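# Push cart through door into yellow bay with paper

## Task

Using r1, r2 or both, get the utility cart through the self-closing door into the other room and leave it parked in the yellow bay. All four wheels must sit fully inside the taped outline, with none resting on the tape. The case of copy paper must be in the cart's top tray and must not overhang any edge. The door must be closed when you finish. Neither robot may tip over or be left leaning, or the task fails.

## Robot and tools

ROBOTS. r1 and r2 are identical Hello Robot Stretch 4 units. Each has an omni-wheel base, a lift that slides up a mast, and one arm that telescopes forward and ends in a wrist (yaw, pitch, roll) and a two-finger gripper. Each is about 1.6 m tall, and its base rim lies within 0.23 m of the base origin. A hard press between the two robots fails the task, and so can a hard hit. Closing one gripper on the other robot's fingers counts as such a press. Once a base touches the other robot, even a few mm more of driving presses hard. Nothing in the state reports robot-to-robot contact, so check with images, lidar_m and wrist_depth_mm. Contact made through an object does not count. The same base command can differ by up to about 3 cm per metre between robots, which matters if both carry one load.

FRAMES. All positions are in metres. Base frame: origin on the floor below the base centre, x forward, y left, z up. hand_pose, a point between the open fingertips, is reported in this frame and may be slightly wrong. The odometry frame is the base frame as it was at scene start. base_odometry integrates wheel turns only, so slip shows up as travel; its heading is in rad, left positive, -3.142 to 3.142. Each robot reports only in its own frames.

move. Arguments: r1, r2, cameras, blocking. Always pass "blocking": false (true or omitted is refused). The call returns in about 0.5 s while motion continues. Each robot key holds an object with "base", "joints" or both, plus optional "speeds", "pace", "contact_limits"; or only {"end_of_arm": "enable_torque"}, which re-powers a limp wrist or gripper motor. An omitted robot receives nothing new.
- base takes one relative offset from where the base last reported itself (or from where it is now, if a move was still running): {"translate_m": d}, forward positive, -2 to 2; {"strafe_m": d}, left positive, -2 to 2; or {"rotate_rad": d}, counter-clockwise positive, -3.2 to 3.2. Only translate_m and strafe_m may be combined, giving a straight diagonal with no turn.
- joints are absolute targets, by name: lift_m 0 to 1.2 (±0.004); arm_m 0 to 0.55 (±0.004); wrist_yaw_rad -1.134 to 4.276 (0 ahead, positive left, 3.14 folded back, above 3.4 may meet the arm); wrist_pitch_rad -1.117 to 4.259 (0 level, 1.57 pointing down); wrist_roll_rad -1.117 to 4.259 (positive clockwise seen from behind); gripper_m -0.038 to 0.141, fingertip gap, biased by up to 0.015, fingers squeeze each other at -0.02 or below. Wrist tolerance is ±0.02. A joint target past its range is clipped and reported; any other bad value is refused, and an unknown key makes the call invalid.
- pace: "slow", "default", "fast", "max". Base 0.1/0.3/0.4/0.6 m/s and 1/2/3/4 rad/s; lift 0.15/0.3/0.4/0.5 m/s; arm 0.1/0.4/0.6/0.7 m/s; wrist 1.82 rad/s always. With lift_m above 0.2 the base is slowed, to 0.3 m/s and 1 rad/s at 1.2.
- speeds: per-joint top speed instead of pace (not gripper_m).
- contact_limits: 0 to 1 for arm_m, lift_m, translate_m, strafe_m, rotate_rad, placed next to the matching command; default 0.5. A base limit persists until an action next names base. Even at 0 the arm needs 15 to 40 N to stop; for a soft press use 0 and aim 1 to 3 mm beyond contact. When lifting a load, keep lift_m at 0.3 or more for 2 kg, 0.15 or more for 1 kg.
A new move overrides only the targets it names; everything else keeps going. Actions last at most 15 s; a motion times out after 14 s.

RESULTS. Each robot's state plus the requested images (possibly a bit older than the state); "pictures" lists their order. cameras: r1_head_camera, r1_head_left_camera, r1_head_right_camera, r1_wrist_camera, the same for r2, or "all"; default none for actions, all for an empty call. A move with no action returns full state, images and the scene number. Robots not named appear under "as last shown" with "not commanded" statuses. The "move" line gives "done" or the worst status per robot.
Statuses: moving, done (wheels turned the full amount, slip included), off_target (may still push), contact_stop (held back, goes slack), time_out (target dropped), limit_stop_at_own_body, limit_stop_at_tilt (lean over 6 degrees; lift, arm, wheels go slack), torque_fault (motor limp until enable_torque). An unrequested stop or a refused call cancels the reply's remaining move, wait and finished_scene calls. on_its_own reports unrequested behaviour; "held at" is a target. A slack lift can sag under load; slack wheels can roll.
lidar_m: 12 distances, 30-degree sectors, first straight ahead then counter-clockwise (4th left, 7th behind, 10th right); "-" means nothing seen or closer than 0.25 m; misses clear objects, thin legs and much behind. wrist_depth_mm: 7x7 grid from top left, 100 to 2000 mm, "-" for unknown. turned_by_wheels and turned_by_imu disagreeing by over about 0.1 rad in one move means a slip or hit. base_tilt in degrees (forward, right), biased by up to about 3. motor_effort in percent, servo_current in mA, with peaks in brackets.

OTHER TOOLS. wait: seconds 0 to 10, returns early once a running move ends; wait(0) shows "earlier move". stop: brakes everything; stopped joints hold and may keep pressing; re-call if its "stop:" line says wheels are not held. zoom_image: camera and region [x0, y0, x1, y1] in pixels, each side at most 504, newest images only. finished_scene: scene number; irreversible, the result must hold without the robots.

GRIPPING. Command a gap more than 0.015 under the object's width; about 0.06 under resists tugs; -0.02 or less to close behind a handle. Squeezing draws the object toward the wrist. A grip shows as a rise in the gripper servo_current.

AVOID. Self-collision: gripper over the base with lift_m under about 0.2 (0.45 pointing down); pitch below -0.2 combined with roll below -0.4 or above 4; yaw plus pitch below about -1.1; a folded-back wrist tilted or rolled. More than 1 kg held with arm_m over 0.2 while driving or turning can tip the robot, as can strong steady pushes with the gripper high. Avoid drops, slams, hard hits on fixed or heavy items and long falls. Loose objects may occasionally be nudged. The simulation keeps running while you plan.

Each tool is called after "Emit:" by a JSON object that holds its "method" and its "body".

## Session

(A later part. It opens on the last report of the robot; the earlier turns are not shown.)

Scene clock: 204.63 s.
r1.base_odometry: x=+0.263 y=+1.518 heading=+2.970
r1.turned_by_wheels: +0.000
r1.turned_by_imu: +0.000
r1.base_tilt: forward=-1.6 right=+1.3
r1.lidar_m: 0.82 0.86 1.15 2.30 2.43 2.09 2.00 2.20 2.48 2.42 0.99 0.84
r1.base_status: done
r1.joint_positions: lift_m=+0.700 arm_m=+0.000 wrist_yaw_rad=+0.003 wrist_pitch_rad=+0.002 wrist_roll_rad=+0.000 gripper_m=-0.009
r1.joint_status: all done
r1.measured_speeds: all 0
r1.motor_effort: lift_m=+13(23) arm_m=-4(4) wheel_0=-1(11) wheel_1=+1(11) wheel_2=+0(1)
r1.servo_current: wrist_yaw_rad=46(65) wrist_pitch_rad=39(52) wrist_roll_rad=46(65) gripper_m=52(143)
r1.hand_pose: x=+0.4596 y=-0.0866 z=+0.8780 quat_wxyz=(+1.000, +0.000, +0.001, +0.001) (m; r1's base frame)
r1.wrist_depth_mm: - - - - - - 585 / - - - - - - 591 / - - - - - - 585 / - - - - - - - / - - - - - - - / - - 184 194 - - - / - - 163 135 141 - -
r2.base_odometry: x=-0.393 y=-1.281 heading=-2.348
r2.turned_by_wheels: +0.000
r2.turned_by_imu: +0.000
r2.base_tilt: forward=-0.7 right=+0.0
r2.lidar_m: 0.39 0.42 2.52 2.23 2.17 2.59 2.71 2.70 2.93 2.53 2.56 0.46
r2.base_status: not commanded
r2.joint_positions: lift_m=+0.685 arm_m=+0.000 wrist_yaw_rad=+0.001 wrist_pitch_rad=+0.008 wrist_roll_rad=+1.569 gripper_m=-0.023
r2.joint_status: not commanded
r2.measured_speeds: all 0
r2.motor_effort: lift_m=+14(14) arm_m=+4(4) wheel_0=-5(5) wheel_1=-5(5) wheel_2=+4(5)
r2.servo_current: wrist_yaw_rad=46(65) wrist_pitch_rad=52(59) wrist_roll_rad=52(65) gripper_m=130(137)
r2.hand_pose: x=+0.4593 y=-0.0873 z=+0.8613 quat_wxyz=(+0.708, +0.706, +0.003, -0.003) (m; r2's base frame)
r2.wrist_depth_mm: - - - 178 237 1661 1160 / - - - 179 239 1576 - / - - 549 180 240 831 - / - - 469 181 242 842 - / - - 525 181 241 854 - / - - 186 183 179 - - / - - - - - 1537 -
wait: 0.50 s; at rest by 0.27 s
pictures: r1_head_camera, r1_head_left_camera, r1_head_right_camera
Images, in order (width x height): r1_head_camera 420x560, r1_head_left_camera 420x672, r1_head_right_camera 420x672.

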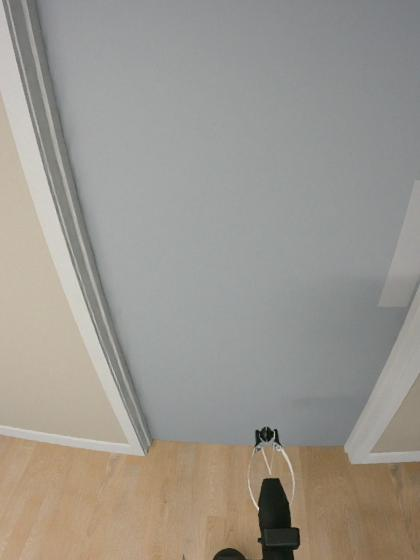

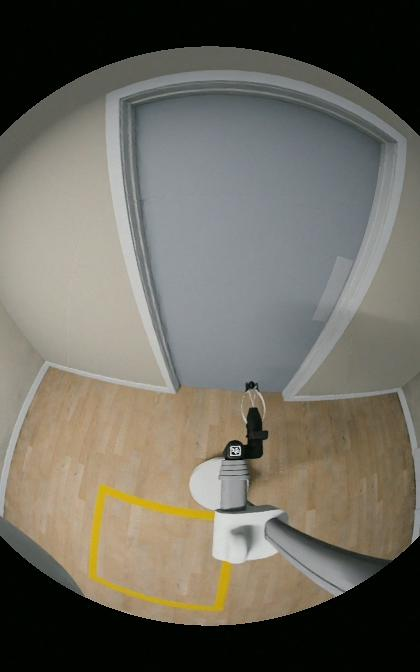

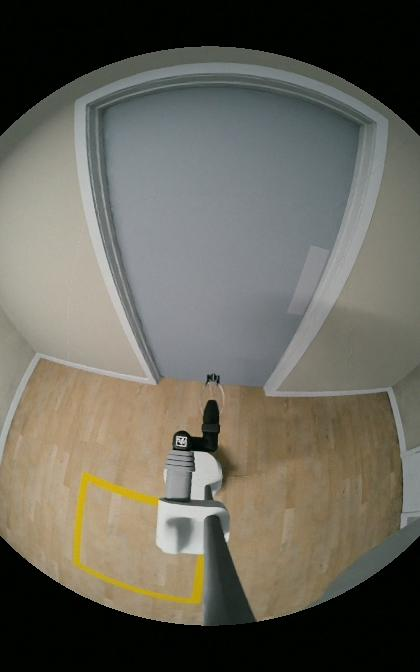

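Emit:
{"method": "move", "body": {"blocking": false, "r1": {"base":{"rotate_rad":-0.06}}}}

Emit:
{"method": "wait", "body": {"seconds": 1}}

Emit:
{"method": "move", "body": {"blocking": false, "r1": {"base":{"translate_m":0.75},"pace":"slow"}}}

Emit:
{"method": "wait", "body": {"seconds": 9, "cameras": ["r1_head_camera","r1_head_left_camera","r1_head_right_camera","r2_head_camera"]}}

Scene clock: 213.80 s.
move: r1 moving
r1.base_odometry: x=+0.263 y=+1.517 heading=+2.910
r1.turned_by_wheels: -0.059
r1.turned_by_imu: -0.060
r1.base_tilt: forward=-1.6 right=+1.2
r1.lidar_m: 0.81 0.86 1.08 2.30 2.40 2.13 2.03 2.15 2.51 2.41 1.08 0.86
r1.base_status: rotate_rad moving
r1.joint_positions: lift_m=+0.700 arm_m=+0.000 wrist_yaw_rad=+0.002 wrist_pitch_rad=+0.002 wrist_roll_rad=+0.000 gripper_m=-0.009
r1.joint_status: not commanded
r1.measured_speeds: all 0
r1.motor_effort: lift_m=+13(14) arm_m=-4(4) wheel_0=+3(6) wheel_1=+2(7) wheel_2=+2(5)
r1.servo_current: wrist_yaw_rad=46(65) wrist_pitch_rad=46(46) wrist_roll_rad=59(59) gripper_m=52(52)
r1.hand_pose: x=+0.4595 y=-0.0867 z=+0.8780 quat_wxyz=(+1.000, +0.000, +0.001, +0.001) (m; r1's base frame)
r1.wrist_depth_mm: - - - - - 621 615 / - - - - - 621 621 / - - - - - 615 621 / - - - - - - 627 / - - - - - - 621 / - - 185 194 - - 634 / - - 163 135 141 - -
r2: as last shown
r2.lidar_m: 0.39 0.41 2.54 2.20 2.22 2.63 2.72 2.70 2.92 2.55 2.54 0.46
r2.motor_effort: lift_m=+14(14) arm_m=+4(4) wheel_0=-5(5) wheel_1=-4(5) wheel_2=+4(5)
r2.servo_current: wrist_yaw_rad=46(59) wrist_pitch_rad=59(59) wrist_roll_rad=39(65) gripper_m=124(137)
r2.wrist_depth_mm: - - - 179 237 1618 1160 / - - - 179 238 1576 - / - - 549 180 239 842 - / - - 473 181 241 854 - / - - 525 182 242 842 - / - - 186 182 178 - - / - - - - - 1499 -
pictures: none

Scene clock: 213.93 s.
earlier move: r1 done
r1.base_odometry: x=+0.263 y=+1.517 heading=+2.910
r1.turned_by_wheels: +0.000
r1.turned_by_imu: +0.000
r1.base_tilt: forward=-1.6 right=+1.3
r1.lidar_m: 0.83 0.84 1.05 2.28 2.41 2.13 2.01 2.14 2.52 2.41 1.08 0.84
r1.base_status: done
r1.joint_positions: lift_m=+0.700 arm_m=+0.000 wrist_yaw_rad=+0.002 wrist_pitch_rad=+0.002 wrist_roll_rad=+0.000 gripper_m=-0.009
r1.joint_status: not commanded
r1.measured_speeds: all 0
r1.motor_effort: lift_m=+13(14) arm_m=-4(4) wheel_0=+4(6) wheel_1=+2(7) wheel_2=+1(5)
r1.servo_current: wrist_yaw_rad=59(65) wrist_pitch_rad=39(46) wrist_roll_rad=39(59) gripper_m=46(52)
r1.hand_pose: x=+0.4595 y=-0.0867 z=+0.8780 quat_wxyz=(+1.000, +0.000, +0.001, +0.001) (m; r1's base frame)
r1.wrist_depth_mm: - - - - - 615 621 / - - - - - 615 621 / - - - - - 621 615 / - - - - - - 621 / - - - - - - 627 / - - 184 194 - - 621 / - - 163 135 142 - -
r2.base_odometry: x=-0.393 y=-1.281 heading=-2.348
r2.turned_by_wheels: +0.000
r2.turned_by_imu: +0.000
r2.base_tilt: forward=-0.7 right=+0.1
r2.lidar_m: 0.42 0.40 2.55 2.20 2.21 2.60 2.69 2.70 2.89 2.54 2.57 0.45
r2.base_status: not commanded
r2.joint_positions: lift_m=+0.685 arm_m=+0.000 wrist_yaw_rad=+0.001 wrist_pitch_rad=+0.008 wrist_roll_rad=+1.569 gripper_m=-0.023
r2.joint_status: not commanded
r2.measured_speeds: all 0
r2.motor_effort: lift_m=+14(14) arm_m=+4(4) wheel_0=-5(5) wheel_1=-5(5) wheel_2=+4(5)
r2.servo_current: wrist_yaw_rad=46(59) wrist_pitch_rad=46(59) wrist_roll_rad=46(65) gripper_m=130(137)
r2.hand_pose: x=+0.4593 y=-0.0873 z=+0.8613 quat_wxyz=(+0.708, +0.706, +0.003, -0.003) (m; r2's base frame)
r2.wrist_depth_mm: - - - 178 236 1661 1182 / - - - 179 239 1576 - / - - 544 180 241 854 - / - - 473 181 241 842 - / - - 525 182 242 854 - / - - 186 183 179 - - / - - - - - 1464 -
wait: 0.13 of 1 s (r1 has come to rest)
pictures: none

Scene clock: 214.43 s.
move: r1 moving
r1.base_odometry: x=+0.251 y=+1.520 heading=+2.910
r1.turned_by_wheels: +0.000
r1.turned_by_imu: +0.000
r1.base_tilt: forward=-1.6 right=+1.3
r1.lidar_m: 0.81 0.86 1.08 2.30 2.41 2.13 2.03 2.15 2.49 2.40 1.06 0.83
r1.base_status: translate_m moving
r1.joint_positions: lift_m=+0.700 arm_m=+0.000 wrist_yaw_rad=+0.002 wrist_pitch_rad=+0.002 wrist_roll_rad=+0.000 gripper_m=-0.009
r1.joint_status: not commanded
r1.measured_speeds: translate_m=+0.049 strafe_m=+0.001 rotate_rad=+0.001 lift_m=+0.000 arm_m=+0.000 wrist_yaw_rad=+0.000 wrist_pitch_rad=+0.000 wrist_roll_rad=+0.000
r1.motor_effort: lift_m=+13(14) arm_m=-4(4) wheel_0=+5(7) wheel_1=+5(6) wheel_2=-4(6)
r1.servo_current: wrist_yaw_rad=46(65) wrist_pitch_rad=46(46) wrist_roll_rad=39(65) gripper_m=46(52)
r1.hand_pose: x=+0.4595 y=-0.0867 z=+0.8780 quat_wxyz=(+1.000, +0.000, +0.001, +0.001) (m; r1's base frame)
r1.wrist_depth_mm: - - - - - - 603 / - - - - - 597 615 / - - - - - 609 603 / - - - - - - 615 / - - - - - - 609 / - - 185 194 - - 615 / - - 163 135 142 - -
r2: as last shown
r2.lidar_m: 0.38 0.40 2.51 2.19 2.20 2.58 2.71 2.72 2.94 2.54 2.56 0.43
r2.servo_current: wrist_yaw_rad=39(59) wrist_pitch_rad=39(52) wrist_roll_rad=39(59) gripper_m=137(137)
r2.wrist_depth_mm: - - - 179 236 1708 1160 / - - - 179 239 1576 - / - - 549 180 240 842 - / - - 477 181 241 831 - / - - 525 182 243 831 - / - - 186 182 179 - - / - - - - - 1537 -
pictures: none

Scene clock: 220.27 s.
earlier move: r1 contact_stop
r1.base_odometry: x=-0.088 y=+1.588 heading=+2.685
r1.turned_by_wheels: -0.225
r1.turned_by_imu: -0.175
r1.base_tilt: forward=-1.6 right=+1.3
r1.lidar_m: 0.48 0.47 0.57 0.99 2.29 2.65 2.38 2.41 2.68 2.44 0.73 0.53
r1.base_status: translate_m contact_stop (by the wheels' count: +0.357 of +0.750)
r1.joint_positions: lift_m=+0.700 arm_m=+0.000 wrist_yaw_rad=-0.001 wrist_pitch_rad=+0.003 wrist_roll_rad=+0.000 gripper_m=-0.010
r1.joint_status: not commanded
r1.measured_speeds: all 0
r1.on_its_own: the wheels are slack since a contact_stop
r1.motor_effort: lift_m=+19(19) arm_m=-4(13) wheel_0=-1(9) wheel_1=+0(9) wheel_2=+0(26)
r1.servo_current: wrist_yaw_rad=33(130) wrist_pitch_rad=33(59) wrist_roll_rad=59(72) gripper_m=39(59)
r1.hand_pose: x=+0.4592 y=-0.0878 z=+0.8774 quat_wxyz=(+1.000, +0.000, +0.001, -0.001) (m; r1's base frame)
r1.wrist_depth_mm: 263 272 285 297 310 325 342 / 263 273 286 298 312 325 338 / 263 273 285 300 312 327 342 / 266 274 286 300 310 329 342 / 264 276 285 298 314 329 343 / 265 274 282 194 312 325 342 / 266 271 287 180 170 334 345
r2.base_odometry: x=-0.393 y=-1.281 heading=-2.348
r2.turned_by_wheels: +0.000
r2.turned_by_imu: +0.001
r2.base_tilt: forward=-0.7 right=+0.1
r2.lidar_m: 0.38 0.42 2.53 2.20 2.21 2.60 2.70 2.71 2.93 2.53 2.55 0.45
r2.base_status: not commanded
r2.joint_positions: lift_m=+0.685 arm_m=+0.000 wrist_yaw_rad=+0.001 wrist_pitch_rad=+0.008 wrist_roll_rad=+1.569 gripper_m=-0.023
r2.joint_status: not commanded
r2.measured_speeds: all 0
r2.motor_effort: lift_m=+14(14) arm_m=+4(4) wheel_0=-4(5) wheel_1=-4(5) wheel_2=+4(5)
r2.servo_current: wrist_yaw_rad=39(65) wrist_pitch_rad=52(59) wrist_roll_rad=46(65) gripper_m=124(137)
r2.hand_pose: x=+0.4593 y=-0.0873 z=+0.8613 quat_wxyz=(+0.708, +0.706, +0.003, -0.003) (m; r2's base frame)
r2.wrist_depth_mm: - - - 179 237 1661 1182 / - - - 179 238 1537 - / - - 549 180 241 842 - / - - 469 181 242 854 - / - - 525 182 243 854 - / - - 186 183 179 - - / - - - - - 1464 -
wait: 5.83 of 9 s (r1 has come to rest)
pictures: r1_head_camera, r1_head_left_camera, r1_head_right_camera, r2_head_camera
Images, in order (width x height): r1_head_camera 420x560, r1_head_left_camera 420x672, r1_head_right_camera 420x672, r2_head_camera 420x560.

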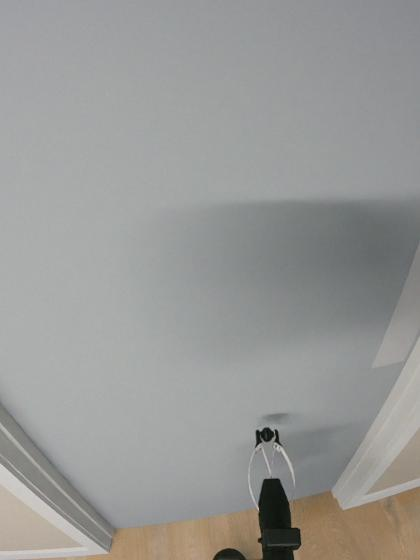

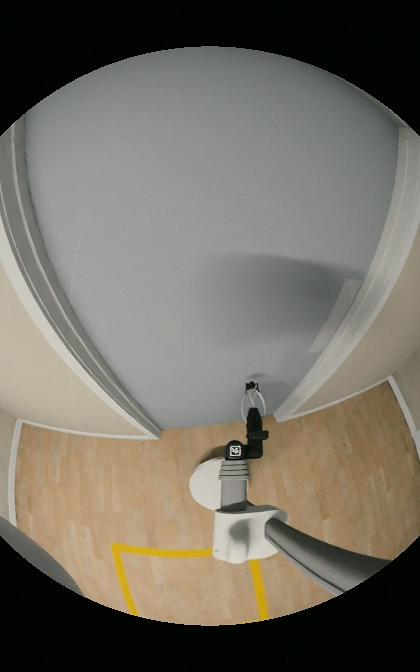

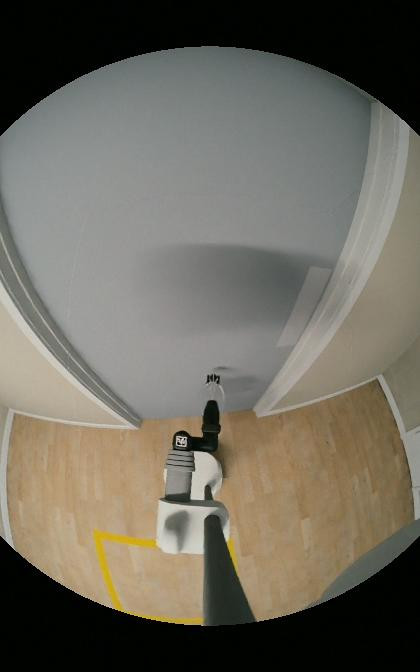

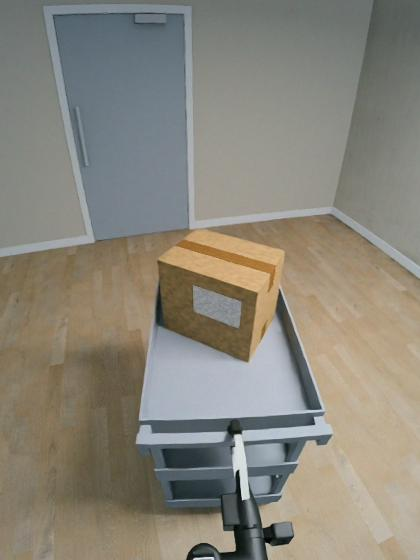

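Emit:
{"method": "move", "body": {"blocking": false, "r1": {"base":{"translate_m":-0.08}}}}

Emit:
{"method": "wait", "body": {"seconds": 2}}

Emit:
{"method": "move", "body": {"blocking": false, "r1": {"base":{"rotate_rad":0.18},"joints":{"wrist_yaw_rad":0.25}}}}

Emit:
{"method": "wait", "body": {"seconds": 2}}

Emit:
{"method": "move", "body": {"blocking": false, "r1": {"base":{"strafe_m":-0.2}}}}

Emit:
{"method": "wait", "body": {"seconds": 2.5}}

Emit:
{"method": "wait", "body": {"seconds": 0.3, "cameras": ["r1_head_camera","r1_head_left_camera"]}}

Scene clock: 236.20 s.
move: r1 moving
r1.base_odometry: x=-0.060 y=+1.575 heading=+2.685
r1.turned_by_wheels: +0.000
r1.turned_by_imu: -0.001
r1.base_tilt: forward=-1.6 right=+1.3
r1.lidar_m: 0.50 0.51 0.58 1.10 2.30 2.62 2.35 2.37 2.69 2.45 0.76 0.58
r1.base_status: translate_m moving
r1.joint_positions: lift_m=+0.700 arm_m=+0.000 wrist_yaw_rad=-0.001 wrist_pitch_rad=+0.003 wrist_roll_rad=+0.000 gripper_m=-0.010
r1.joint_status: not commanded
r1.measured_speeds: translate_m=-0.122 strafe_m=+0.000 rotate_rad=-0.001 lift_m=+0.000 arm_m=+0.000 wrist_yaw_rad=+0.000 wrist_pitch_rad=+0.000 wrist_roll_rad=+0.000
r1.motor_effort: lift_m=+18(19) arm_m=-4(4) wheel_0=-7(8) wheel_1=-5(7) wheel_2=+8(9)
r1.servo_current: wrist_yaw_rad=39(65) wrist_pitch_rad=52(52) wrist_roll_rad=65(65) gripper_m=39(46)
r1.hand_pose: x=+0.4592 y=-0.0878 z=+0.8774 quat_wxyz=(+1.000, +0.000, +0.001, -0.001) (m; r1's base frame)
r1.wrist_depth_mm: 286 297 310 324 338 353 368 / 290 300 310 324 338 355 370 / 287 298 312 324 336 355 368 / 289 300 312 327 340 355 375 / 287 300 314 325 340 355 373 / 290 300 310 193 342 357 370 / 289 297 184 180 170 362 370
r2: as last shown
r2.turned_by_imu: +0.000
r2.lidar_m: 0.38 0.44 2.53 2.21 2.20 2.59 2.71 2.73 2.91 2.54 2.56 0.44
r2.motor_effort: lift_m=+14(14) arm_m=+4(4) wheel_0=-5(5) wheel_1=-4(5) wheel_2=+4(4)
r2.servo_current: wrist_yaw_rad=65(65) wrist_pitch_rad=52(52) wrist_roll_rad=39(59) gripper_m=130(130)
r2.wrist_depth_mm: - - - 178 237 1661 1160 / - - - 179 239 1537 - / - - 544 180 240 842 - / - - 477 181 241 842 - / - - 525 182 243 854 - / - - 186 182 178 - - / - - - - - 1464 -
pictures: none

Scene clock: 237.13 s.
earlier move: r1 done
r1.base_odometry: x=-0.016 y=+1.553 heading=+2.685
r1.turned_by_wheels: +0.000
r1.turned_by_imu: +0.000
r1.base_tilt: forward=-1.6 right=+1.3
r1.lidar_m: 0.55 0.55 0.64 1.19 2.29 2.56 2.31 2.33 2.66 2.45 0.87 0.62
r1.base_status: done
r1.joint_positions: lift_m=+0.700 arm_m=+0.000 wrist_yaw_rad=-0.001 wrist_pitch_rad=+0.003 wrist_roll_rad=+0.000 gripper_m=-0.010
r1.joint_status: not commanded
r1.measured_speeds: all 0
r1.motor_effort: lift_m=+18(19) arm_m=-4(4) wheel_0=-3(8) wheel_1=-3(7) wheel_2=+0(9)
r1.servo_current: wrist_yaw_rad=59(72) wrist_pitch_rad=46(52) wrist_roll_rad=52(65) gripper_m=46(46)
r1.hand_pose: x=+0.4592 y=-0.0878 z=+0.8774 quat_wxyz=(+1.000, +0.000, +0.001, -0.001) (m; r1's base frame)
r1.wrist_depth_mm: 334 345 359 377 394 413 433 / 332 345 362 377 394 415 433 / 334 349 362 377 399 418 433 / 336 347 364 379 399 415 436 / 334 349 366 377 397 421 436 / 334 347 357 195 399 418 436 / 336 345 181 185 161 418 436
r2.base_odometry: x=-0.393 y=-1.281 heading=-2.348
r2.turned_by_wheels: +0.000
r2.turned_by_imu: +0.000
r2.base_tilt: forward=-0.7 right=+0.0
r2.lidar_m: 0.40 0.42 2.53 2.20 2.21 2.61 2.70 2.71 2.92 2.56 2.55 0.43
r2.base_status: not commanded
r2.joint_positions: lift_m=+0.685 arm_m=+0.000 wrist_yaw_rad=+0.001 wrist_pitch_rad=+0.008 wrist_roll_rad=+1.569 gripper_m=-0.023
r2.joint_status: not commanded
r2.measured_speeds: all 0
r2.motor_effort: lift_m=+14(14) arm_m=+4(4) wheel_0=-4(5) wheel_1=-5(5) wheel_2=+4(5)
r2.servo_current: wrist_yaw_rad=52(65) wrist_pitch_rad=52(59) wrist_roll_rad=46(59) gripper_m=124(137)
r2.hand_pose: x=+0.4593 y=-0.0873 z=+0.8613 quat_wxyz=(+0.708, +0.706, +0.003, -0.003) (m; r2's base frame)
r2.wrist_depth_mm: - - - 178 237 1661 1182 / - - - 180 239 1537 - / - - 549 180 239 842 - / - - 473 181 241 842 - / - - 525 182 243 854 - / - - 186 182 178 - - / - - - - - 1499 -
wait: 0.93 of 2 s (r1 has come to rest)
pictures: none

Scene clock: 237.63 s.
move: r1 moving
r1.base_odometry: x=-0.016 y=+1.553 heading=+2.855
r1.turned_by_wheels: +0.170
r1.turned_by_imu: +0.171
r1.base_tilt: forward=-1.6 right=+1.3
r1.lidar_m: 0.55 0.59 0.70 1.91 2.35 2.40 2.29 2.41 2.58 2.02 0.76 0.57
r1.base_status: rotate_rad moving
r1.joint_positions: lift_m=+0.700 arm_m=+0.000 wrist_yaw_rad=+0.247 wrist_pitch_rad=+0.003 wrist_roll_rad=+0.000 gripper_m=-0.010
r1.joint_status: wrist_yaw_rad moving
r1.measured_speeds: translate_m=-0.001 strafe_m=-0.002 rotate_rad=+0.225 lift_m=+0.000 arm_m=+0.000 wrist_yaw_rad=+0.005 wrist_pitch_rad=+0.000 wrist_roll_rad=+0.000
r1.motor_effort: lift_m=+18(19) arm_m=-4(4) wheel_0=-3(8) wheel_1=-2(7) wheel_2=-1(7)
r1.servo_current: wrist_yaw_rad=39(98) wrist_pitch_rad=39(46) wrist_roll_rad=39(65) gripper_m=46(46)
r1.hand_pose: x=+0.4719 y=-0.0142 z=+0.8774 quat_wxyz=(+0.992, +0.000, +0.001, +0.123) (m; r1's base frame)
r1.wrist_depth_mm: 402 377 355 334 319 303 291 / 402 379 355 338 320 303 291 / 407 379 359 340 320 304 290 / 407 379 359 340 322 304 294 / 413 384 362 342 324 307 294 / 413 384 355 194 319 307 296 / 413 387 180 185 161 303 294
r2: as last shown
r2.base_tilt: forward=-0.7 right=+0.1
r2.lidar_m: 0.40 0.44 2.54 2.22 2.22 2.60 2.70 2.69 2.92 2.54 2.54 0.43
r2.motor_effort: lift_m=+14(14) arm_m=+4(4) wheel_0=-5(5) wheel_1=-4(5) wheel_2=+4(5)
r2.servo_current: wrist_yaw_rad=39(52) wrist_pitch_rad=46(59) wrist_roll_rad=52(52) gripper_m=130(137)
r2.wrist_depth_mm: - - - 178 237 1661 1160 / - - - 179 238 1576 - / - - 549 180 240 842 - / - - 473 181 240 842 - / - - 525 181 242 842 - / - - 186 182 179 - - / - - - - - 1464 -
pictures: none

Scene clock: 238.03 s.
earlier move: r1 done
r1.base_odometry: x=-0.016 y=+1.553 heading=+2.864
r1.turned_by_wheels: +0.009
r1.turned_by_imu: +0.009
r1.base_tilt: forward=-1.6 right=+1.3
r1.lidar_m: 0.55 0.56 0.70 1.97 2.36 2.37 2.28 2.42 2.55 1.94 0.77 0.58
r1.base_status: done
r1.joint_positions: lift_m=+0.700 arm_m=+0.000 wrist_yaw_rad=+0.247 wrist_pitch_rad=+0.003 wrist_roll_rad=+0.000 gripper_m=-0.010
r1.joint_status: all done
r1.measured_speeds: all 0
r1.motor_effort: lift_m=+18(19) arm_m=-4(4) wheel_0=-2(8) wheel_1=+0(7) wheel_2=+0(7)
r1.servo_current: wrist_yaw_rad=46(98) wrist_pitch_rad=39(59) wrist_roll_rad=52(65) gripper_m=46(46)
r1.hand_pose: x=+0.4719 y=-0.0141 z=+0.8774 quat_wxyz=(+0.992, +0.000, +0.001, +0.123) (m; r1's base frame)
r1.wrist_depth_mm: 410 382 357 334 317 298 287 / 410 384 359 334 319 300 289 / 413 382 362 338 320 300 290 / 415 387 362 342 320 303 290 / 421 387 362 342 322 303 290 / 421 392 357 194 317 306 294 / 421 392 180 184 170 301 293
r2.base_odometry: x=-0.393 y=-1.281 heading=-2.348
r2.turned_by_wheels: +0.000
r2.turned_by_imu: +0.000
r2.base_tilt: forward=-0.7 right=+0.1
r2.lidar_m: 0.40 0.43 2.54 2.20 2.22 2.60 2.70 2.72 2.90 2.53 2.54 0.44
r2.base_status: not commanded
r2.joint_positions: lift_m=+0.685 arm_m=+0.000 wrist_yaw_rad=+0.001 wrist_pitch_rad=+0.008 wrist_roll_rad=+1.569 gripper_m=-0.023
r2.joint_status: not commanded
r2.measured_speeds: all 0
r2.motor_effort: lift_m=+14(14) arm_m=+4(4) wheel_0=-5(5) wheel_1=-5(5) wheel_2=+4(5)
r2.servo_current: wrist_yaw_rad=46(52) wrist_pitch_rad=46(59) wrist_roll_rad=59(59) gripper_m=124(137)
r2.hand_pose: x=+0.4593 y=-0.0873 z=+0.8613 quat_wxyz=(+0.708, +0.706, +0.003, -0.003) (m; r2's base frame)
r2.wrist_depth_mm: - - - 179 237 1708 1138 / - - - 178 238 1618 - / - - 549 180 240 831 - / - - 473 181 240 842 - / - - 521 182 242 842 - / - - 186 182 178 - - / - - - - - 1537 -
wait: 0.40 of 2 s (r1 has come to rest)
pictures: none

Scene clock: 238.53 s.
move: r1 moving
r1.base_odometry: x=-0.007 y=+1.588 heading=+2.864
r1.turned_by_wheels: +0.000
r1.turned_by_imu: +0.000
r1.base_tilt: forward=-1.6 right=+1.2
r1.lidar_m: 0.55 0.57 0.68 1.98 2.39 2.39 2.30 2.41 2.51 1.90 0.74 0.58
r1.base_status: strafe_m moving
r1.joint_positions: lift_m=+0.700 arm_m=+0.000 wrist_yaw_rad=+0.247 wrist_pitch_rad=+0.003 wrist_roll_rad=+0.000 gripper_m=-0.010
r1.joint_status: not commanded
r1.measured_speeds: translate_m=+0.000 strafe_m=-0.140 rotate_rad=+0.002 lift_m=+0.000 arm_m=+0.000 wrist_yaw_rad=+0.000 wrist_pitch_rad=+0.000 wrist_roll_rad=+0.000
r1.motor_effort: lift_m=+18(19) arm_m=-4(4) wheel_0=+8(9) wheel_1=-7(10) wheel_2=+1(1)
r1.servo_current: wrist_yaw_rad=59(59) wrist_pitch_rad=39(52) wrist_roll_rad=33(59) gripper_m=39(46)
r1.hand_pose: x=+0.4719 y=-0.0141 z=+0.8774 quat_wxyz=(+0.992, +0.000, +0.001, +0.123) (m; r1's base frame)
r1.wrist_depth_mm: 410 379 355 334 315 298 289 / 410 382 357 338 317 300 289 / 415 382 362 340 320 303 287 / 418 384 359 340 320 304 289 / 418 387 362 340 322 301 290 / 421 392 357 194 317 304 293 / 424 392 180 185 170 300 290
r2: as last shown
r2.lidar_m: 0.39 0.43 2.53 2.20 2.23 2.63 2.70 2.73 2.92 2.53 2.53 0.44
r2.motor_effort: lift_m=+14(14) arm_m=+4(4) wheel_0=-4(5) wheel_1=-5(5) wheel_2=+4(5)
r2.servo_current: wrist_yaw_rad=46(46) wrist_pitch_rad=46(59) wrist_roll_rad=39(52) gripper_m=137(137)
r2.wrist_depth_mm: - - - 178 237 1661 1182 / - - - 179 239 1537 - / - - 549 180 240 842 - / - - 473 181 241 842 - / - - 521 182 242 842 - / - - 186 182 178 - - / - - - - - 1499 -
pictures: none

Scene clock: 240.00 s.
earlier move: r1 done
r1.base_odometry: x=+0.038 y=+1.746 heading=+2.864
r1.turned_by_wheels: +0.000
r1.turned_by_imu: -0.001
r1.base_tilt: forward=-1.6 right=+1.3
r1.lidar_m: 0.55 0.58 0.75 2.00 2.54 2.38 2.29 2.39 2.34 1.92 0.70 0.59
r1.base_status: done
r1.joint_positions: lift_m=+0.700 arm_m=+0.000 wrist_yaw_rad=+0.247 wrist_pitch_rad=+0.003 wrist_roll_rad=+0.000 gripper_m=-0.010
r1.joint_status: not commanded
r1.measured_speeds: all 0
r1.motor_effort: lift_m=+18(19) arm_m=-4(4) wheel_0=+0(11) wheel_1=+0(11) wheel_2=+0(1)
r1.servo_current: wrist_yaw_rad=46(59) wrist_pitch_rad=46(52) wrist_roll_rad=59(65) gripper_m=46(52)
r1.hand_pose: x=+0.4719 y=-0.0141 z=+0.8774 quat_wxyz=(+0.992, +0.000, +0.001, +0.123) (m; r1's base frame)
r1.wrist_depth_mm: 392 370 353 334 319 303 294 / 397 373 353 336 320 304 294 / 399 377 355 338 322 306 294 / 399 377 353 340 322 307 296 / 399 377 359 342 324 307 297 / 402 379 353 195 319 309 297 / 407 382 180 185 161 306 298
r2.base_odometry: x=-0.393 y=-1.281 heading=-2.348
r2.turned_by_wheels: +0.000
r2.turned_by_imu: +0.000
r2.base_tilt: forward=-0.7 right=+0.1
r2.lidar_m: 0.39 0.42 2.56 2.20 2.21 2.62 2.72 2.69 2.92 2.53 2.55 0.43
r2.base_status: not commanded
r2.joint_positions: lift_m=+0.685 arm_m=+0.000 wrist_yaw_rad=+0.001 wrist_pitch_rad=+0.008 wrist_roll_rad=+1.569 gripper_m=-0.023
r2.joint_status: not commanded
r2.measured_speeds: all 0
r2.motor_effort: lift_m=+14(14) arm_m=+4(4) wheel_0=-5(5) wheel_1=-5(5) wheel_2=+4(5)
r2.servo_current: wrist_yaw_rad=33(59) wrist_pitch_rad=46(59) wrist_roll_rad=39(59) gripper_m=130(137)
r2.hand_pose: x=+0.4593 y=-0.0873 z=+0.8613 quat_wxyz=(+0.708, +0.706, +0.003, -0.003) (m; r2's base frame)
r2.wrist_depth_mm: - - - 178 237 1661 1160 / - - - 179 239 1576 - / - - 544 180 240 831 - / - - 477 181 240 854 - / - - 521 182 242 842 - / - - 186 182 179 - - / - - - - - 1499 -
wait: 1.47 of 2.5 s (r1 has come to rest)
pictures: none

Scene clock: 240.30 s.
r1.base_odometry: x=+0.038 y=+1.746 heading=+2.864
r1.turned_by_wheels: +0.000
r1.turned_by_imu: +0.000
r1.base_tilt: forward=-1.6 right=+1.3
r1.lidar_m: 0.55 0.56 0.77 1.94 2.57 2.40 2.27 2.43 2.34 1.91 0.70 0.57
r1.base_status: done
r1.joint_positions: lift_m=+0.700 arm_m=+0.000 wrist_yaw_rad=+0.247 wrist_pitch_rad=+0.003 wrist_roll_rad=+0.000 gripper_m=-0.010
r1.joint_status: not commanded
r1.measured_speeds: all 0
r1.motor_effort: lift_m=+19(19) arm_m=-4(4) wheel_0=-1(11) wheel_1=+0(11) wheel_2=+0(1)
r1.servo_current: wrist_yaw_rad=46(59) wrist_pitch_rad=46(52) wrist_roll_rad=52(65) gripper_m=46(52)
r1.hand_pose: x=+0.4719 y=-0.0141 z=+0.8774 quat_wxyz=(+0.992, +0.000, +0.001, +0.123) (m; r1's base frame)
r1.wrist_depth_mm: 394 368 355 332 317 303 293 / 399 375 355 336 320 306 294 / 397 373 355 336 322 306 294 / 402 375 357 338 320 307 297 / 399 379 357 340 324 307 297 / 404 377 355 194 320 309 296 / 404 382 181 185 161 304 298
r2.base_odometry: x=-0.393 y=-1.281 heading=-2.348
r2.turned_by_wheels: +0.000
r2.turned_by_imu: +0.000
r2.base_tilt: forward=-0.7 right=+0.1
r2.lidar_m: 0.38 0.43 2.55 2.19 2.21 2.60 2.71 2.69 2.92 2.54 2.54 0.45
r2.base_status: not commanded
r2.joint_positions: lift_m=+0.685 arm_m=+0.000 wrist_yaw_rad=+0.001 wrist_pitch_rad=+0.008 wrist_roll_rad=+1.569 gripper_m=-0.023
r2.joint_status: not commanded
r2.measured_speeds: all 0
r2.motor_effort: lift_m=+14(14) arm_m=+4(4) wheel_0=-5(5) wheel_1=-5(5) wheel_2=+4(5)
r2.servo_current: wrist_yaw_rad=52(59) wrist_pitch_rad=52(59) wrist_roll_rad=46(59) gripper_m=130(137)
r2.hand_pose: x=+0.4593 y=-0.0873 z=+0.8613 quat_wxyz=(+0.708, +0.706, +0.003, -0.003) (m; r2's base frame)
r2.wrist_depth_mm: - - - 178 237 1708 1138 / - - - 180 238 1576 - / - - 544 180 240 842 - / - - 473 181 240 842 - / - - 521 182 241 842 - / - - 186 182 179 - - / - - - - - 1499 -
wait: 0.30 s; at rest by 0.27 s
pictures: r1_head_camera, r1_head_left_camera
Images, in order (width x height): r1_head_camera 420x560, r1_head_left_camera 420x672.

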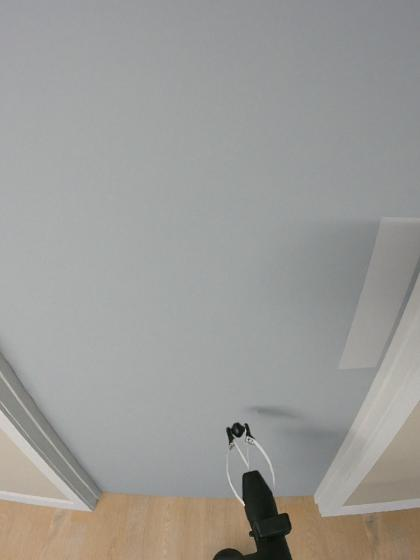

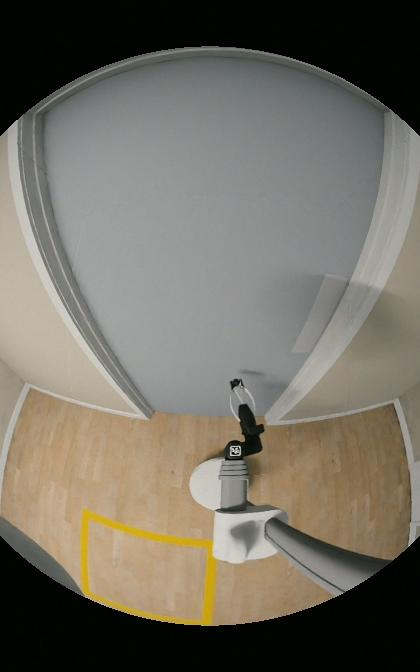

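Emit:
{"method": "move", "body": {"blocking": false, "r1": {"base":{"translate_m":0.35},"pace":"slow","contact_limits":{"translate_m":1.0}}}}

Emit:
{"method": "wait", "body": {"seconds": 6, "cameras": ["r1_head_camera","r1_head_left_camera","r2_head_camera"]}}

Scene clock: 243.90 s.
move: r1 moving
r1.base_odometry: x=+0.026 y=+1.749 heading=+2.865
r1.turned_by_wheels: +0.000
r1.turned_by_imu: +0.000
r1.base_tilt: forward=-1.6 right=+1.3
r1.lidar_m: 0.53 0.58 0.77 1.94 2.56 2.38 2.30 2.40 2.34 1.89 0.69 0.57
r1.base_status: translate_m moving
r1.joint_positions: lift_m=+0.700 arm_m=+0.000 wrist_yaw_rad=+0.247 wrist_pitch_rad=+0.003 wrist_roll_rad=+0.000 gripper_m=-0.010
r1.joint_status: not commanded
r1.measured_speeds: translate_m=+0.048 strafe_m=+0.000 rotate_rad=-0.001 lift_m=+0.000 arm_m=+0.000 wrist_yaw_rad=+0.000 wrist_pitch_rad=+0.000 wrist_roll_rad=+0.000
r1.motor_effort: lift_m=+18(18) arm_m=-4(4) wheel_0=+5(6) wheel_1=+2(5) wheel_2=-5(7)
r1.servo_current: wrist_yaw_rad=59(72) wrist_pitch_rad=46(46) wrist_roll_rad=46(65) gripper_m=39(46)
r1.contact_limits: translate_m 1
r1.hand_pose: x=+0.4719 y=-0.0141 z=+0.8774 quat_wxyz=(+0.992, +0.000, +0.001, +0.123) (m; r1's base frame)
r1.wrist_depth_mm: 382 362 342 322 309 294 285 / 387 364 343 327 309 294 285 / 384 362 345 325 310 297 286 / 387 366 347 329 312 297 285 / 389 366 345 327 312 298 286 / 394 368 347 194 309 297 290 / 394 370 180 185 170 296 289
r2: as last shown
r2.lidar_m: 0.36 0.41 2.54 2.20 2.20 2.62 2.72 2.71 2.90 2.55 2.54 0.43
r2.servo_current: wrist_yaw_rad=52(52) wrist_pitch_rad=52(59) wrist_roll_rad=39(59) gripper_m=137(137)
r2.wrist_depth_mm: - - - 179 237 1661 1182 / - - - 179 239 1576 - / - - 549 180 240 831 - / - - 469 181 241 842 - / - - 521 181 243 842 - / - - 185 183 178 - - / - - - - - 1499 -
pictures: none

Scene clock: 247.93 s.
earlier move: r1 limit_stop_at_tilt
r1.base_odometry: x=-0.123 y=+1.790 heading=+2.688
r1.turned_by_wheels: -0.177
r1.turned_by_imu: -0.164
r1.base_tilt: forward=-1.6 right=+1.3
r1.lidar_m: 0.43 0.44 0.52 0.83 2.46 2.72 2.48 2.49 2.50 2.27 0.54 0.51
r1.base_status: translate_m limit_stop_at_tilt (by the wheels' count: +0.168 of +0.350)
r1.joint_positions: lift_m=+0.698 arm_m=-0.001 wrist_yaw_rad=+0.249 wrist_pitch_rad=+0.003 wrist_roll_rad=+0.000 gripper_m=-0.010
r1.joint_status: not commanded
r1.measured_speeds: translate_m=-0.001 strafe_m=+0.000 rotate_rad=-0.002 lift_m=+0.000 arm_m=+0.000 wrist_yaw_rad=+0.000 wrist_pitch_rad=+0.000 wrist_roll_rad=+0.000
r1.on_its_own: the wheels are slack since a limit_stop_at_tilt; lift_m is slack since a limit_stop_at_tilt; arm_m is slack since a limit_stop_at_tilt
r1.motor_effort: lift_m=+19(19) arm_m=+2(10) wheel_0=+0(7) wheel_1=+0(11) wheel_2=+0(27)
r1.servo_current: wrist_yaw_rad=46(85) wrist_pitch_rad=46(130) wrist_roll_rad=39(65) gripper_m=46(52)
r1.contact_limits: translate_m 1
r1.hand_pose: x=+0.4707 y=-0.0137 z=+0.8759 quat_wxyz=(+0.992, +0.000, +0.001, +0.124) (m; r1's base frame)
r1.wrist_depth_mm: 231 230 231 231 231 232 231 / 231 231 231 230 232 232 232 / 231 232 232 232 232 232 232 / 232 232 232 232 233 233 232 / 233 232 233 234 234 233 234 / 233 234 192 202 233 235 234 / 234 235 233 154 153 235 235
r2.base_odometry: x=-0.393 y=-1.281 heading=-2.348
r2.turned_by_wheels: +0.000
r2.turned_by_imu: +0.001
r2.base_tilt: forward=-0.7 right=+0.1
r2.lidar_m: 0.40 0.42 2.55 2.20 2.21 2.60 2.70 2.72 2.93 2.55 2.56 0.45
r2.base_status: not commanded
r2.joint_positions: lift_m=+0.685 arm_m=+0.000 wrist_yaw_rad=+0.001 wrist_pitch_rad=+0.008 wrist_roll_rad=+1.569 gripper_m=-0.023
r2.joint_status: not commanded
r2.measured_speeds: all 0
r2.motor_effort: lift_m=+14(14) arm_m=+4(4) wheel_0=-5(5) wheel_1=-4(5) wheel_2=+4(5)
r2.servo_current: wrist_yaw_rad=52(65) wrist_pitch_rad=59(59) wrist_roll_rad=52(59) gripper_m=130(137)
r2.hand_pose: x=+0.4593 y=-0.0873 z=+0.8613 quat_wxyz=(+0.708, +0.706, +0.003, -0.003) (m; r2's base frame)
r2.wrist_depth_mm: - - - 178 237 1708 1160 / - - - 179 238 1576 - / - - 549 180 240 842 - / - - 469 181 240 854 - / - - 525 182 243 854 - / - - 186 183 179 - - / - - - - - 1499 -
wait: 4.03 of 6 s (r1 has come to rest)
pictures: r1_head_camera, r1_head_left_camera, r2_head_camera
Images, in order (width x height): r1_head_camera 420x560, r1_head_left_camera 420x672, r2_head_camera 420x560.

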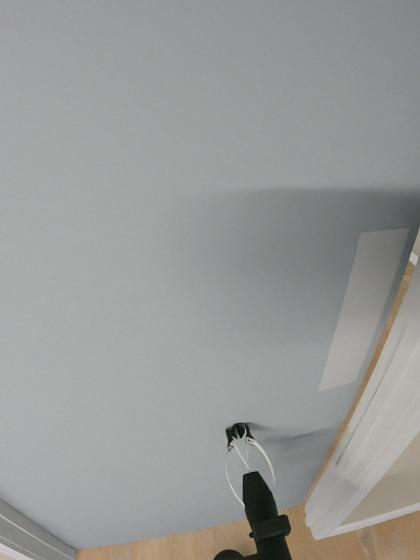

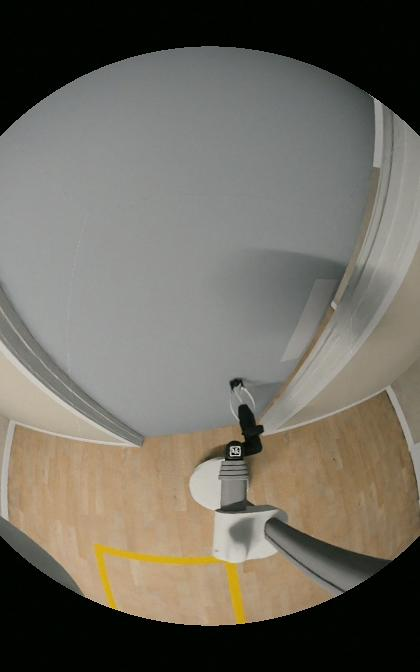

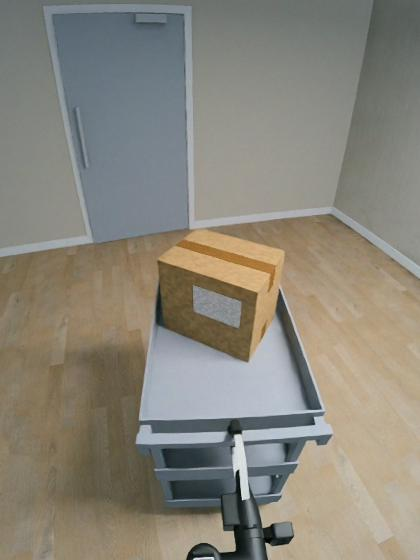

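Emit:
{"method": "move", "body": {"blocking": false, "r1": {"base":{"translate_m":-0.08},"joints":{"lift_m":0.3,"arm_m":0.0,"wrist_yaw_rad":0.4}}}}

Emit:
{"method": "wait", "body": {"seconds": 3}}

Emit:
{"method": "move", "body": {"blocking": false, "r1": {"base":{"rotate_rad":0.2},"joints":{"lift_m":0.3,"arm_m":0.0,"wrist_yaw_rad":0.4}}}}

Emit:
{"method": "wait", "body": {"seconds": 2}}

Emit:
{"method": "move", "body": {"blocking": false, "r1": {"base":{"strafe_m":-0.09},"joints":{"lift_m":0.3,"arm_m":0.0,"wrist_yaw_rad":0.4}}}}

Emit:
{"method": "wait", "body": {"seconds": 2.5}}

Emit:
{"method": "wait", "body": {"seconds": 1, "cameras": ["r1_head_camera","r1_head_left_camera"]}}

Scene clock: 271.07 s.
move: r1 moving
r1.base_odometry: x=-0.061 y=+1.757 heading=+2.688
r1.turned_by_wheels: +0.000
r1.turned_by_imu: -0.001
r1.base_tilt: forward=-1.6 right=+1.3
r1.lidar_m: 0.46 0.47 0.60 0.97 2.47 2.66 2.39 2.43 2.52 2.26 0.66 0.53
r1.base_status: translate_m moving
r1.joint_positions: lift_m=+0.661 arm_m=+0.000 wrist_yaw_rad=+0.398 wrist_pitch_rad=+0.003 wrist_roll_rad=+0.000 gripper_m=-0.010
r1.joint_status: lift_m moving; arm_m moving; wrist_yaw_rad moving
r1.measured_speeds: translate_m=-0.074 strafe_m=+0.000 rotate_rad=-0.004 lift_m=-0.146 arm_m=+0.000 wrist_yaw_rad=+0.000 wrist_pitch_rad=+0.000 wrist_roll_rad=+0.000
r1.motor_effort: lift_m=+11(19) arm_m=+4(6) wheel_0=-1(10) wheel_1=-1(11) wheel_2=+0(10)
r1.servo_current: wrist_yaw_rad=59(208) wrist_pitch_rad=39(52) wrist_roll_rad=52(59) gripper_m=46(46)
r1.hand_pose: x=+0.4706 y=+0.0310 z=+0.8385 quat_wxyz=(+0.980, +0.000, +0.001, +0.197) (m; r1's base frame)
r1.wrist_depth_mm: 286 274 259 247 236 225 219 / 287 273 259 248 236 226 219 / 289 274 258 248 237 228 220 / 287 277 262 249 237 227 220 / 290 276 262 250 239 229 221 / 293 277 260 190 236 229 221 / 294 278 258 185 154 228 222
r2: as last shown
r2.base_tilt: forward=-0.6 right=+0.0
r2.lidar_m: 0.40 0.42 2.53 2.19 2.21 2.60 2.68 2.72 2.91 2.55 2.57 0.44
r2.motor_effort: lift_m=+14(14) arm_m=+4(4) wheel_0=-5(5) wheel_1=-5(5) wheel_2=+4(4)
r2.servo_current: wrist_yaw_rad=52(52) wrist_pitch_rad=52(52) wrist_roll_rad=52(52) gripper_m=124(137)
r2.wrist_depth_mm: - - - 179 236 1618 1160 / - - - 179 238 1576 - / - - 544 180 241 831 - / - - 473 181 242 842 - / - - 525 182 242 854 - / - - 186 182 178 - - / - - - - - 1464 -
pictures: none

Scene clock: 273.17 s.
earlier move: r1 done
r1.base_odometry: x=-0.052 y=+1.753 heading=+2.688
r1.turned_by_wheels: +0.000
r1.turned_by_imu: +0.000
r1.base_tilt: forward=-1.6 right=+1.2
r1.lidar_m: 0.46 0.48 0.60 1.02 2.45 2.60 2.40 2.43 2.55 2.25 0.73 0.51
r1.base_status: done
r1.joint_positions: lift_m=+0.301 arm_m=+0.000 wrist_yaw_rad=+0.398 wrist_pitch_rad=+0.003 wrist_roll_rad=+0.000 gripper_m=-0.010
r1.joint_status: all done
r1.measured_speeds: all 0
r1.motor_effort: lift_m=+13(19) arm_m=+4(7) wheel_0=-4(10) wheel_1=-2(11) wheel_2=+1(10)
r1.servo_current: wrist_yaw_rad=65(208) wrist_pitch_rad=39(52) wrist_roll_rad=52(72) gripper_m=39(52)
r1.hand_pose: x=+0.4706 y=+0.0310 z=+0.4780 quat_wxyz=(+0.980, +0.000, +0.001, +0.197) (m; r1's base frame)
r1.wrist_depth_mm: 304 287 272 256 244 232 223 / 303 286 271 258 245 233 224 / 307 289 272 257 246 233 226 / 307 290 271 258 246 236 226 / 309 290 272 259 247 235 227 / 310 290 272 195 244 236 225 / 312 291 270 185 161 232 226
r2.base_odometry: x=-0.393 y=-1.281 heading=-2.348
r2.turned_by_wheels: +0.000
r2.turned_by_imu: +0.000
r2.base_tilt: forward=-0.7 right=+0.1
r2.lidar_m: 0.38 0.43 2.53 2.20 2.20 2.63 2.70 2.71 2.93 2.55 2.54 0.45
r2.base_status: not commanded
r2.joint_positions: lift_m=+0.685 arm_m=+0.000 wrist_yaw_rad=+0.001 wrist_pitch_rad=+0.008 wrist_roll_rad=+1.569 gripper_m=-0.023
r2.joint_status: not commanded
r2.measured_speeds: all 0
r2.motor_effort: lift_m=+14(14) arm_m=+4(4) wheel_0=-5(5) wheel_1=-5(5) wheel_2=+4(5)
r2.servo_current: wrist_yaw_rad=52(59) wrist_pitch_rad=59(59) wrist_roll_rad=52(59) gripper_m=124(137)
r2.hand_pose: x=+0.4593 y=-0.0873 z=+0.8613 quat_wxyz=(+0.708, +0.706, +0.003, -0.003) (m; r2's base frame)
r2.wrist_depth_mm: - - - 178 237 1661 1182 / - - - 179 238 1537 - / - - 544 180 241 842 - / - - 473 181 241 854 - / - - 525 182 242 854 - / - - 186 183 179 - - / - - - - - 1499 -
wait: 2.10 of 3 s (r1 has come to rest)
pictures: none

Scene clock: 273.67 s.
move: r1 moving
r1.base_odometry: x=-0.053 y=+1.753 heading=+2.871
r1.turned_by_wheels: +0.183
r1.turned_by_imu: +0.184
r1.base_tilt: forward=-1.6 right=+1.3
r1.lidar_m: 0.46 0.51 0.71 1.79 2.54 2.45 2.36 2.53 2.37 1.55 0.57 0.49
r1.base_status: rotate_rad moving
r1.joint_positions: lift_m=+0.301 arm_m=+0.000 wrist_yaw_rad=+0.398 wrist_pitch_rad=+0.003 wrist_roll_rad=+0.000 gripper_m=-0.010
r1.joint_status: all done
r1.measured_speeds: translate_m=-0.001 strafe_m=+0.000 rotate_rad=+0.292 lift_m=+0.000 arm_m=+0.000 wrist_yaw_rad=+0.003 wrist_pitch_rad=+0.000 wrist_roll_rad=+0.000
r1.motor_effort: lift_m=+13(13) arm_m=+4(4) wheel_0=-4(8) wheel_1=-3(7) wheel_2=+1(7)
r1.servo_current: wrist_yaw_rad=39(59) wrist_pitch_rad=39(52) wrist_roll_rad=39(59) gripper_m=46(46)
r1.hand_pose: x=+0.4706 y=+0.0311 z=+0.4780 quat_wxyz=(+0.980, +0.000, +0.001, +0.198) (m; r1's base frame)
r1.wrist_depth_mm: 362 317 282 256 234 214 203 / 362 317 285 258 234 218 202 / 364 320 285 257 235 216 204 / 362 317 285 257 235 216 204 / 362 322 287 258 236 217 205 / 366 324 285 195 231 217 205 / 370 325 276 185 152 214 206
r2: as last shown
r2.lidar_m: 0.41 0.40 2.52 2.19 2.23 2.59 2.69 2.71 2.90 2.55 2.55 0.42
r2.motor_effort: lift_m=+14(14) arm_m=+4(4) wheel_0=-5(5) wheel_1=-4(5) wheel_2=+4(5)
r2.servo_current: wrist_yaw_rad=46(59) wrist_pitch_rad=46(52) wrist_roll_rad=39(65) gripper_m=130(137)
r2.wrist_depth_mm: - - - 178 237 1661 1160 / - - - 178 239 1537 - / - - 549 180 240 842 - / - - 477 180 242 842 - / - - 517 182 243 842 - / - - 186 182 178 - - / - - - - - 1464 -
pictures: none

Scene clock: 274.10 s.
earlier move: r1 done
r1.base_odometry: x=-0.052 y=+1.753 heading=+2.887
r1.turned_by_wheels: +0.017
r1.turned_by_imu: +0.017
r1.base_tilt: forward=-1.6 right=+1.2
r1.lidar_m: 0.45 0.50 0.71 1.94 2.58 2.43 2.36 2.54 2.34 1.46 0.58 0.49
r1.base_status: done
r1.joint_positions: lift_m=+0.301 arm_m=+0.000 wrist_yaw_rad=+0.398 wrist_pitch_rad=+0.003 wrist_roll_rad=+0.000 gripper_m=-0.010
r1.joint_status: all done
r1.measured_speeds: all 0
r1.motor_effort: lift_m=+13(13) arm_m=+4(4) wheel_0=-1(8) wheel_1=-1(7) wheel_2=-1(7)
r1.servo_current: wrist_yaw_rad=46(59) wrist_pitch_rad=39(52) wrist_roll_rad=52(65) gripper_m=39(46)
r1.hand_pose: x=+0.4706 y=+0.0311 z=+0.4780 quat_wxyz=(+0.980, +0.000, +0.001, +0.198) (m; r1's base frame)
r1.wrist_depth_mm: 384 330 289 259 232 211 198 / 389 330 291 259 235 215 199 / 387 332 290 258 236 214 200 / 392 332 291 260 236 215 201 / 387 334 294 262 236 214 202 / 389 336 289 193 230 218 202 / 397 338 283 185 152 211 202
r2.base_odometry: x=-0.393 y=-1.281 heading=-2.348
r2.turned_by_wheels: +0.000
r2.turned_by_imu: +0.000
r2.base_tilt: forward=-0.6 right=+0.1
r2.lidar_m: 0.41 0.43 2.55 2.20 2.22 2.62 2.68 2.70 2.92 2.54 2.54 0.43
r2.base_status: not commanded
r2.joint_positions: lift_m=+0.685 arm_m=+0.000 wrist_yaw_rad=+0.001 wrist_pitch_rad=+0.008 wrist_roll_rad=+1.569 gripper_m=-0.023
r2.joint_status: not commanded
r2.measured_speeds: all 0
r2.motor_effort: lift_m=+14(14) arm_m=+4(4) wheel_0=-4(5) wheel_1=-5(5) wheel_2=+4(5)
r2.servo_current: wrist_yaw_rad=46(59) wrist_pitch_rad=46(59) wrist_roll_rad=39(65) gripper_m=130(137)
r2.hand_pose: x=+0.4593 y=-0.0873 z=+0.8613 quat_wxyz=(+0.708, +0.706, +0.003, -0.003) (m; r2's base frame)
r2.wrist_depth_mm: - - - 178 236 1661 1160 / - - - 179 239 1576 - / - - 549 180 241 831 - / - - 477 181 241 842 - / - - 525 182 242 866 - / - - 186 182 178 - - / - - - - - 1499 -
wait: 0.43 of 2 s (r1 has come to rest)
pictures: none

Scene clock: 274.60 s.
move: r1 moving
r1.base_odometry: x=-0.043 y=+1.788 heading=+2.887
r1.turned_by_wheels: +0.000
r1.turned_by_imu: +0.000
r1.base_tilt: forward=-1.6 right=+1.2
r1.lidar_m: 0.45 0.51 0.70 1.93 2.60 2.45 2.36 2.53 2.32 1.42 0.55 0.49
r1.base_status: strafe_m moving
r1.joint_positions: lift_m=+0.301 arm_m=+0.000 wrist_yaw_rad=+0.398 wrist_pitch_rad=+0.003 wrist_roll_rad=+0.000 gripper_m=-0.010
r1.joint_status: all done
r1.measured_speeds: translate_m=+0.000 strafe_m=-0.140 rotate_rad=-0.001 lift_m=+0.000 arm_m=+0.000 wrist_yaw_rad=+0.000 wrist_pitch_rad=+0.000 wrist_roll_rad=+0.000
r1.motor_effort: lift_m=+13(13) arm_m=+4(4) wheel_0=+9(10) wheel_1=-8(9) wheel_2=+0(3)
r1.servo_current: wrist_yaw_rad=59(59) wrist_pitch_rad=46(46) wrist_roll_rad=65(65) gripper_m=39(46)
r1.hand_pose: x=+0.4706 y=+0.0311 z=+0.4780 quat_wxyz=(+0.980, +0.000, +0.001, +0.198) (m; r1's base frame)
r1.wrist_depth_mm: 382 327 287 257 233 211 197 / 382 329 287 258 232 215 198 / 387 329 289 258 233 212 200 / 387 330 291 258 235 213 200 / 389 334 293 258 235 214 199 / 384 336 289 194 229 216 201 / 394 336 185 185 153 208 201
r2: as last shown
r2.base_tilt: forward=-0.7 right=+0.1
r2.lidar_m: 0.40 0.44 2.52 2.20 2.20 2.60 2.71 2.70 2.93 2.55 2.56 0.45
r2.motor_effort: lift_m=+14(14) arm_m=+4(4) wheel_0=-5(5) wheel_1=-4(5) wheel_2=+4(5)
r2.servo_current: wrist_yaw_rad=46(52) wrist_pitch_rad=46(59) wrist_roll_rad=46(59) gripper_m=130(137)
r2.wrist_depth_mm: - - - 179 237 1708 1182 / - - - 179 238 1576 - / - - 544 180 241 842 - / - - 473 181 240 842 - / - - 525 182 242 866 - / - - 186 182 178 - - / - - - - - 1499 -
pictures: none

Scene clock: 275.50 s.
earlier move: r1 done
r1.base_odometry: x=-0.030 y=+1.840 heading=+2.887
r1.turned_by_wheels: +0.000
r1.turned_by_imu: +0.000
r1.base_tilt: forward=-1.6 right=+1.2
r1.lidar_m: 0.48 0.50 0.74 1.92 2.64 2.45 2.36 2.53 2.25 1.42 0.54 0.51
r1.base_status: done
r1.joint_positions: lift_m=+0.301 arm_m=+0.000 wrist_yaw_rad=+0.398 wrist_pitch_rad=+0.003 wrist_roll_rad=+0.000 gripper_m=-0.010
r1.joint_status: all done
r1.measured_speeds: all 0
r1.motor_effort: lift_m=+13(13) arm_m=+4(4) wheel_0=+2(11) wheel_1=-1(9) wheel_2=+0(3)
r1.servo_current: wrist_yaw_rad=46(59) wrist_pitch_rad=46(46) wrist_roll_rad=46(65) gripper_m=39(46)
r1.hand_pose: x=+0.4706 y=+0.0311 z=+0.4780 quat_wxyz=(+0.980, +0.000, +0.001, +0.198) (m; r1's base frame)
r1.wrist_depth_mm: 359 315 279 252 230 212 198 / 362 315 281 253 230 214 200 / 362 315 283 253 232 213 200 / 364 317 281 254 232 213 200 / 357 319 283 254 233 213 201 / 366 320 281 195 228 216 202 / 368 322 273 247 152 210 202
r2.base_odometry: x=-0.393 y=-1.281 heading=-2.348
r2.turned_by_wheels: +0.000
r2.turned_by_imu: +0.000
r2.base_tilt: forward=-0.7 right=+0.1
r2.lidar_m: 0.40 0.41 2.54 2.20 2.20 2.61 2.71 2.72 2.93 2.56 2.57 0.45
r2.base_status: not commanded
r2.joint_positions: lift_m=+0.685 arm_m=+0.000 wrist_yaw_rad=+0.001 wrist_pitch_rad=+0.008 wrist_roll_rad=+1.569 gripper_m=-0.023
r2.joint_status: not commanded
r2.measured_speeds: all 0
r2.motor_effort: lift_m=+14(14) arm_m=+4(5) wheel_0=-5(5) wheel_1=-4(5) wheel_2=+4(5)
r2.servo_current: wrist_yaw_rad=33(59) wrist_pitch_rad=46(59) wrist_roll_rad=46(59) gripper_m=124(137)
r2.hand_pose: x=+0.4593 y=-0.0873 z=+0.8613 quat_wxyz=(+0.708, +0.706, +0.003, -0.003) (m; r2's base frame)
r2.wrist_depth_mm: - - - 178 237 1618 1160 / - - - 179 238 1537 - / - - 549 180 240 842 - / - - 473 181 241 842 - / - - 525 181 242 854 - / - - 186 182 179 - - / - - - - - 1499 -
wait: 0.90 of 2.5 s (r1 has come to rest)
pictures: none

Scene clock: 276.50 s.
r1.base_odometry: x=-0.030 y=+1.840 heading=+2.887
r1.turned_by_wheels: +0.000
r1.turned_by_imu: +0.000
r1.base_tilt: forward=-1.6 right=+1.3
r1.lidar_m: 0.47 0.49 0.71 1.91 2.68 2.47 2.36 2.56 2.26 1.42 0.55 0.49
r1.base_status: done
r1.joint_positions: lift_m=+0.301 arm_m=+0.000 wrist_yaw_rad=+0.398 wrist_pitch_rad=+0.003 wrist_roll_rad=+0.000 gripper_m=-0.010
r1.joint_status: all done
r1.measured_speeds: all 0
r1.motor_effort: lift_m=+13(13) arm_m=+4(4) wheel_0=+2(11) wheel_1=-1(9) wheel_2=+0(3)
r1.servo_current: wrist_yaw_rad=59(59) wrist_pitch_rad=46(46) wrist_roll_rad=39(65) gripper_m=39(46)
r1.hand_pose: x=+0.4706 y=+0.0311 z=+0.4780 quat_wxyz=(+0.980, +0.000, +0.001, +0.198) (m; r1's base frame)
r1.wrist_depth_mm: 362 314 279 252 230 211 198 / 359 315 279 252 230 214 200 / 362 317 281 253 231 213 200 / 362 315 281 255 232 213 201 / 355 317 285 254 232 213 201 / 366 320 279 195 228 216 202 / 370 320 273 246 152 209 202
r2.base_odometry: x=-0.393 y=-1.281 heading=-2.348
r2.turned_by_wheels: +0.000
r2.turned_by_imu: +0.000
r2.base_tilt: forward=-0.6 right=+0.1
r2.lidar_m: 0.40 0.42 2.54 2.22 2.21 2.60 2.69 2.71 2.94 2.55 2.55 0.44
r2.base_status: not commanded
r2.joint_positions: lift_m=+0.685 arm_m=+0.000 wrist_yaw_rad=+0.001 wrist_pitch_rad=+0.008 wrist_roll_rad=+1.569 gripper_m=-0.023
r2.joint_status: not commanded
r2.measured_speeds: all 0
r2.motor_effort: lift_m=+14(14) arm_m=+4(5) wheel_0=-4(5) wheel_1=-4(5) wheel_2=+5(5)
r2.servo_current: wrist_yaw_rad=39(59) wrist_pitch_rad=52(59) wrist_roll_rad=39(59) gripper_m=130(137)
r2.hand_pose: x=+0.4593 y=-0.0873 z=+0.8613 quat_wxyz=(+0.708, +0.706, +0.003, -0.003) (m; r2's base frame)
r2.wrist_depth_mm: - - - 179 237 1661 1182 / - - - 179 238 1576 - / - - 544 180 240 842 - / - - 469 181 242 831 - / - - 525 182 243 831 - / - - 186 183 179 - - / - - - - - 1499 -
wait: 1.00 s; at rest by 0.27 s
pictures: r1_head_camera, r1_head_left_camera
Images, in order (width x height): r1_head_camera 420x560, r1_head_left_camera 420x672.

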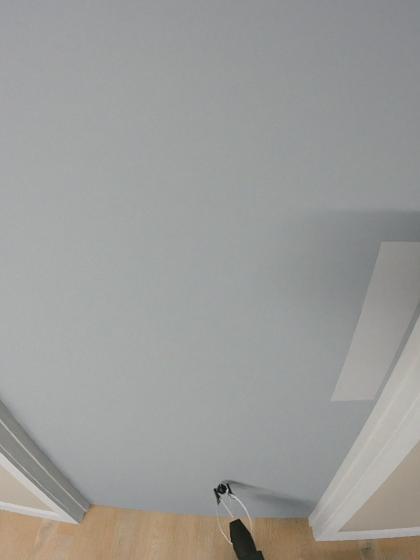

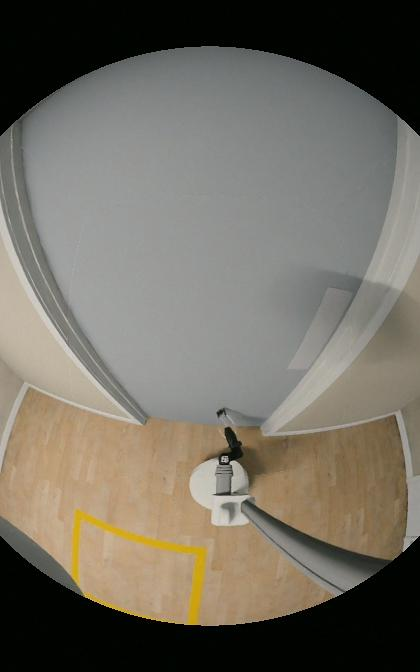

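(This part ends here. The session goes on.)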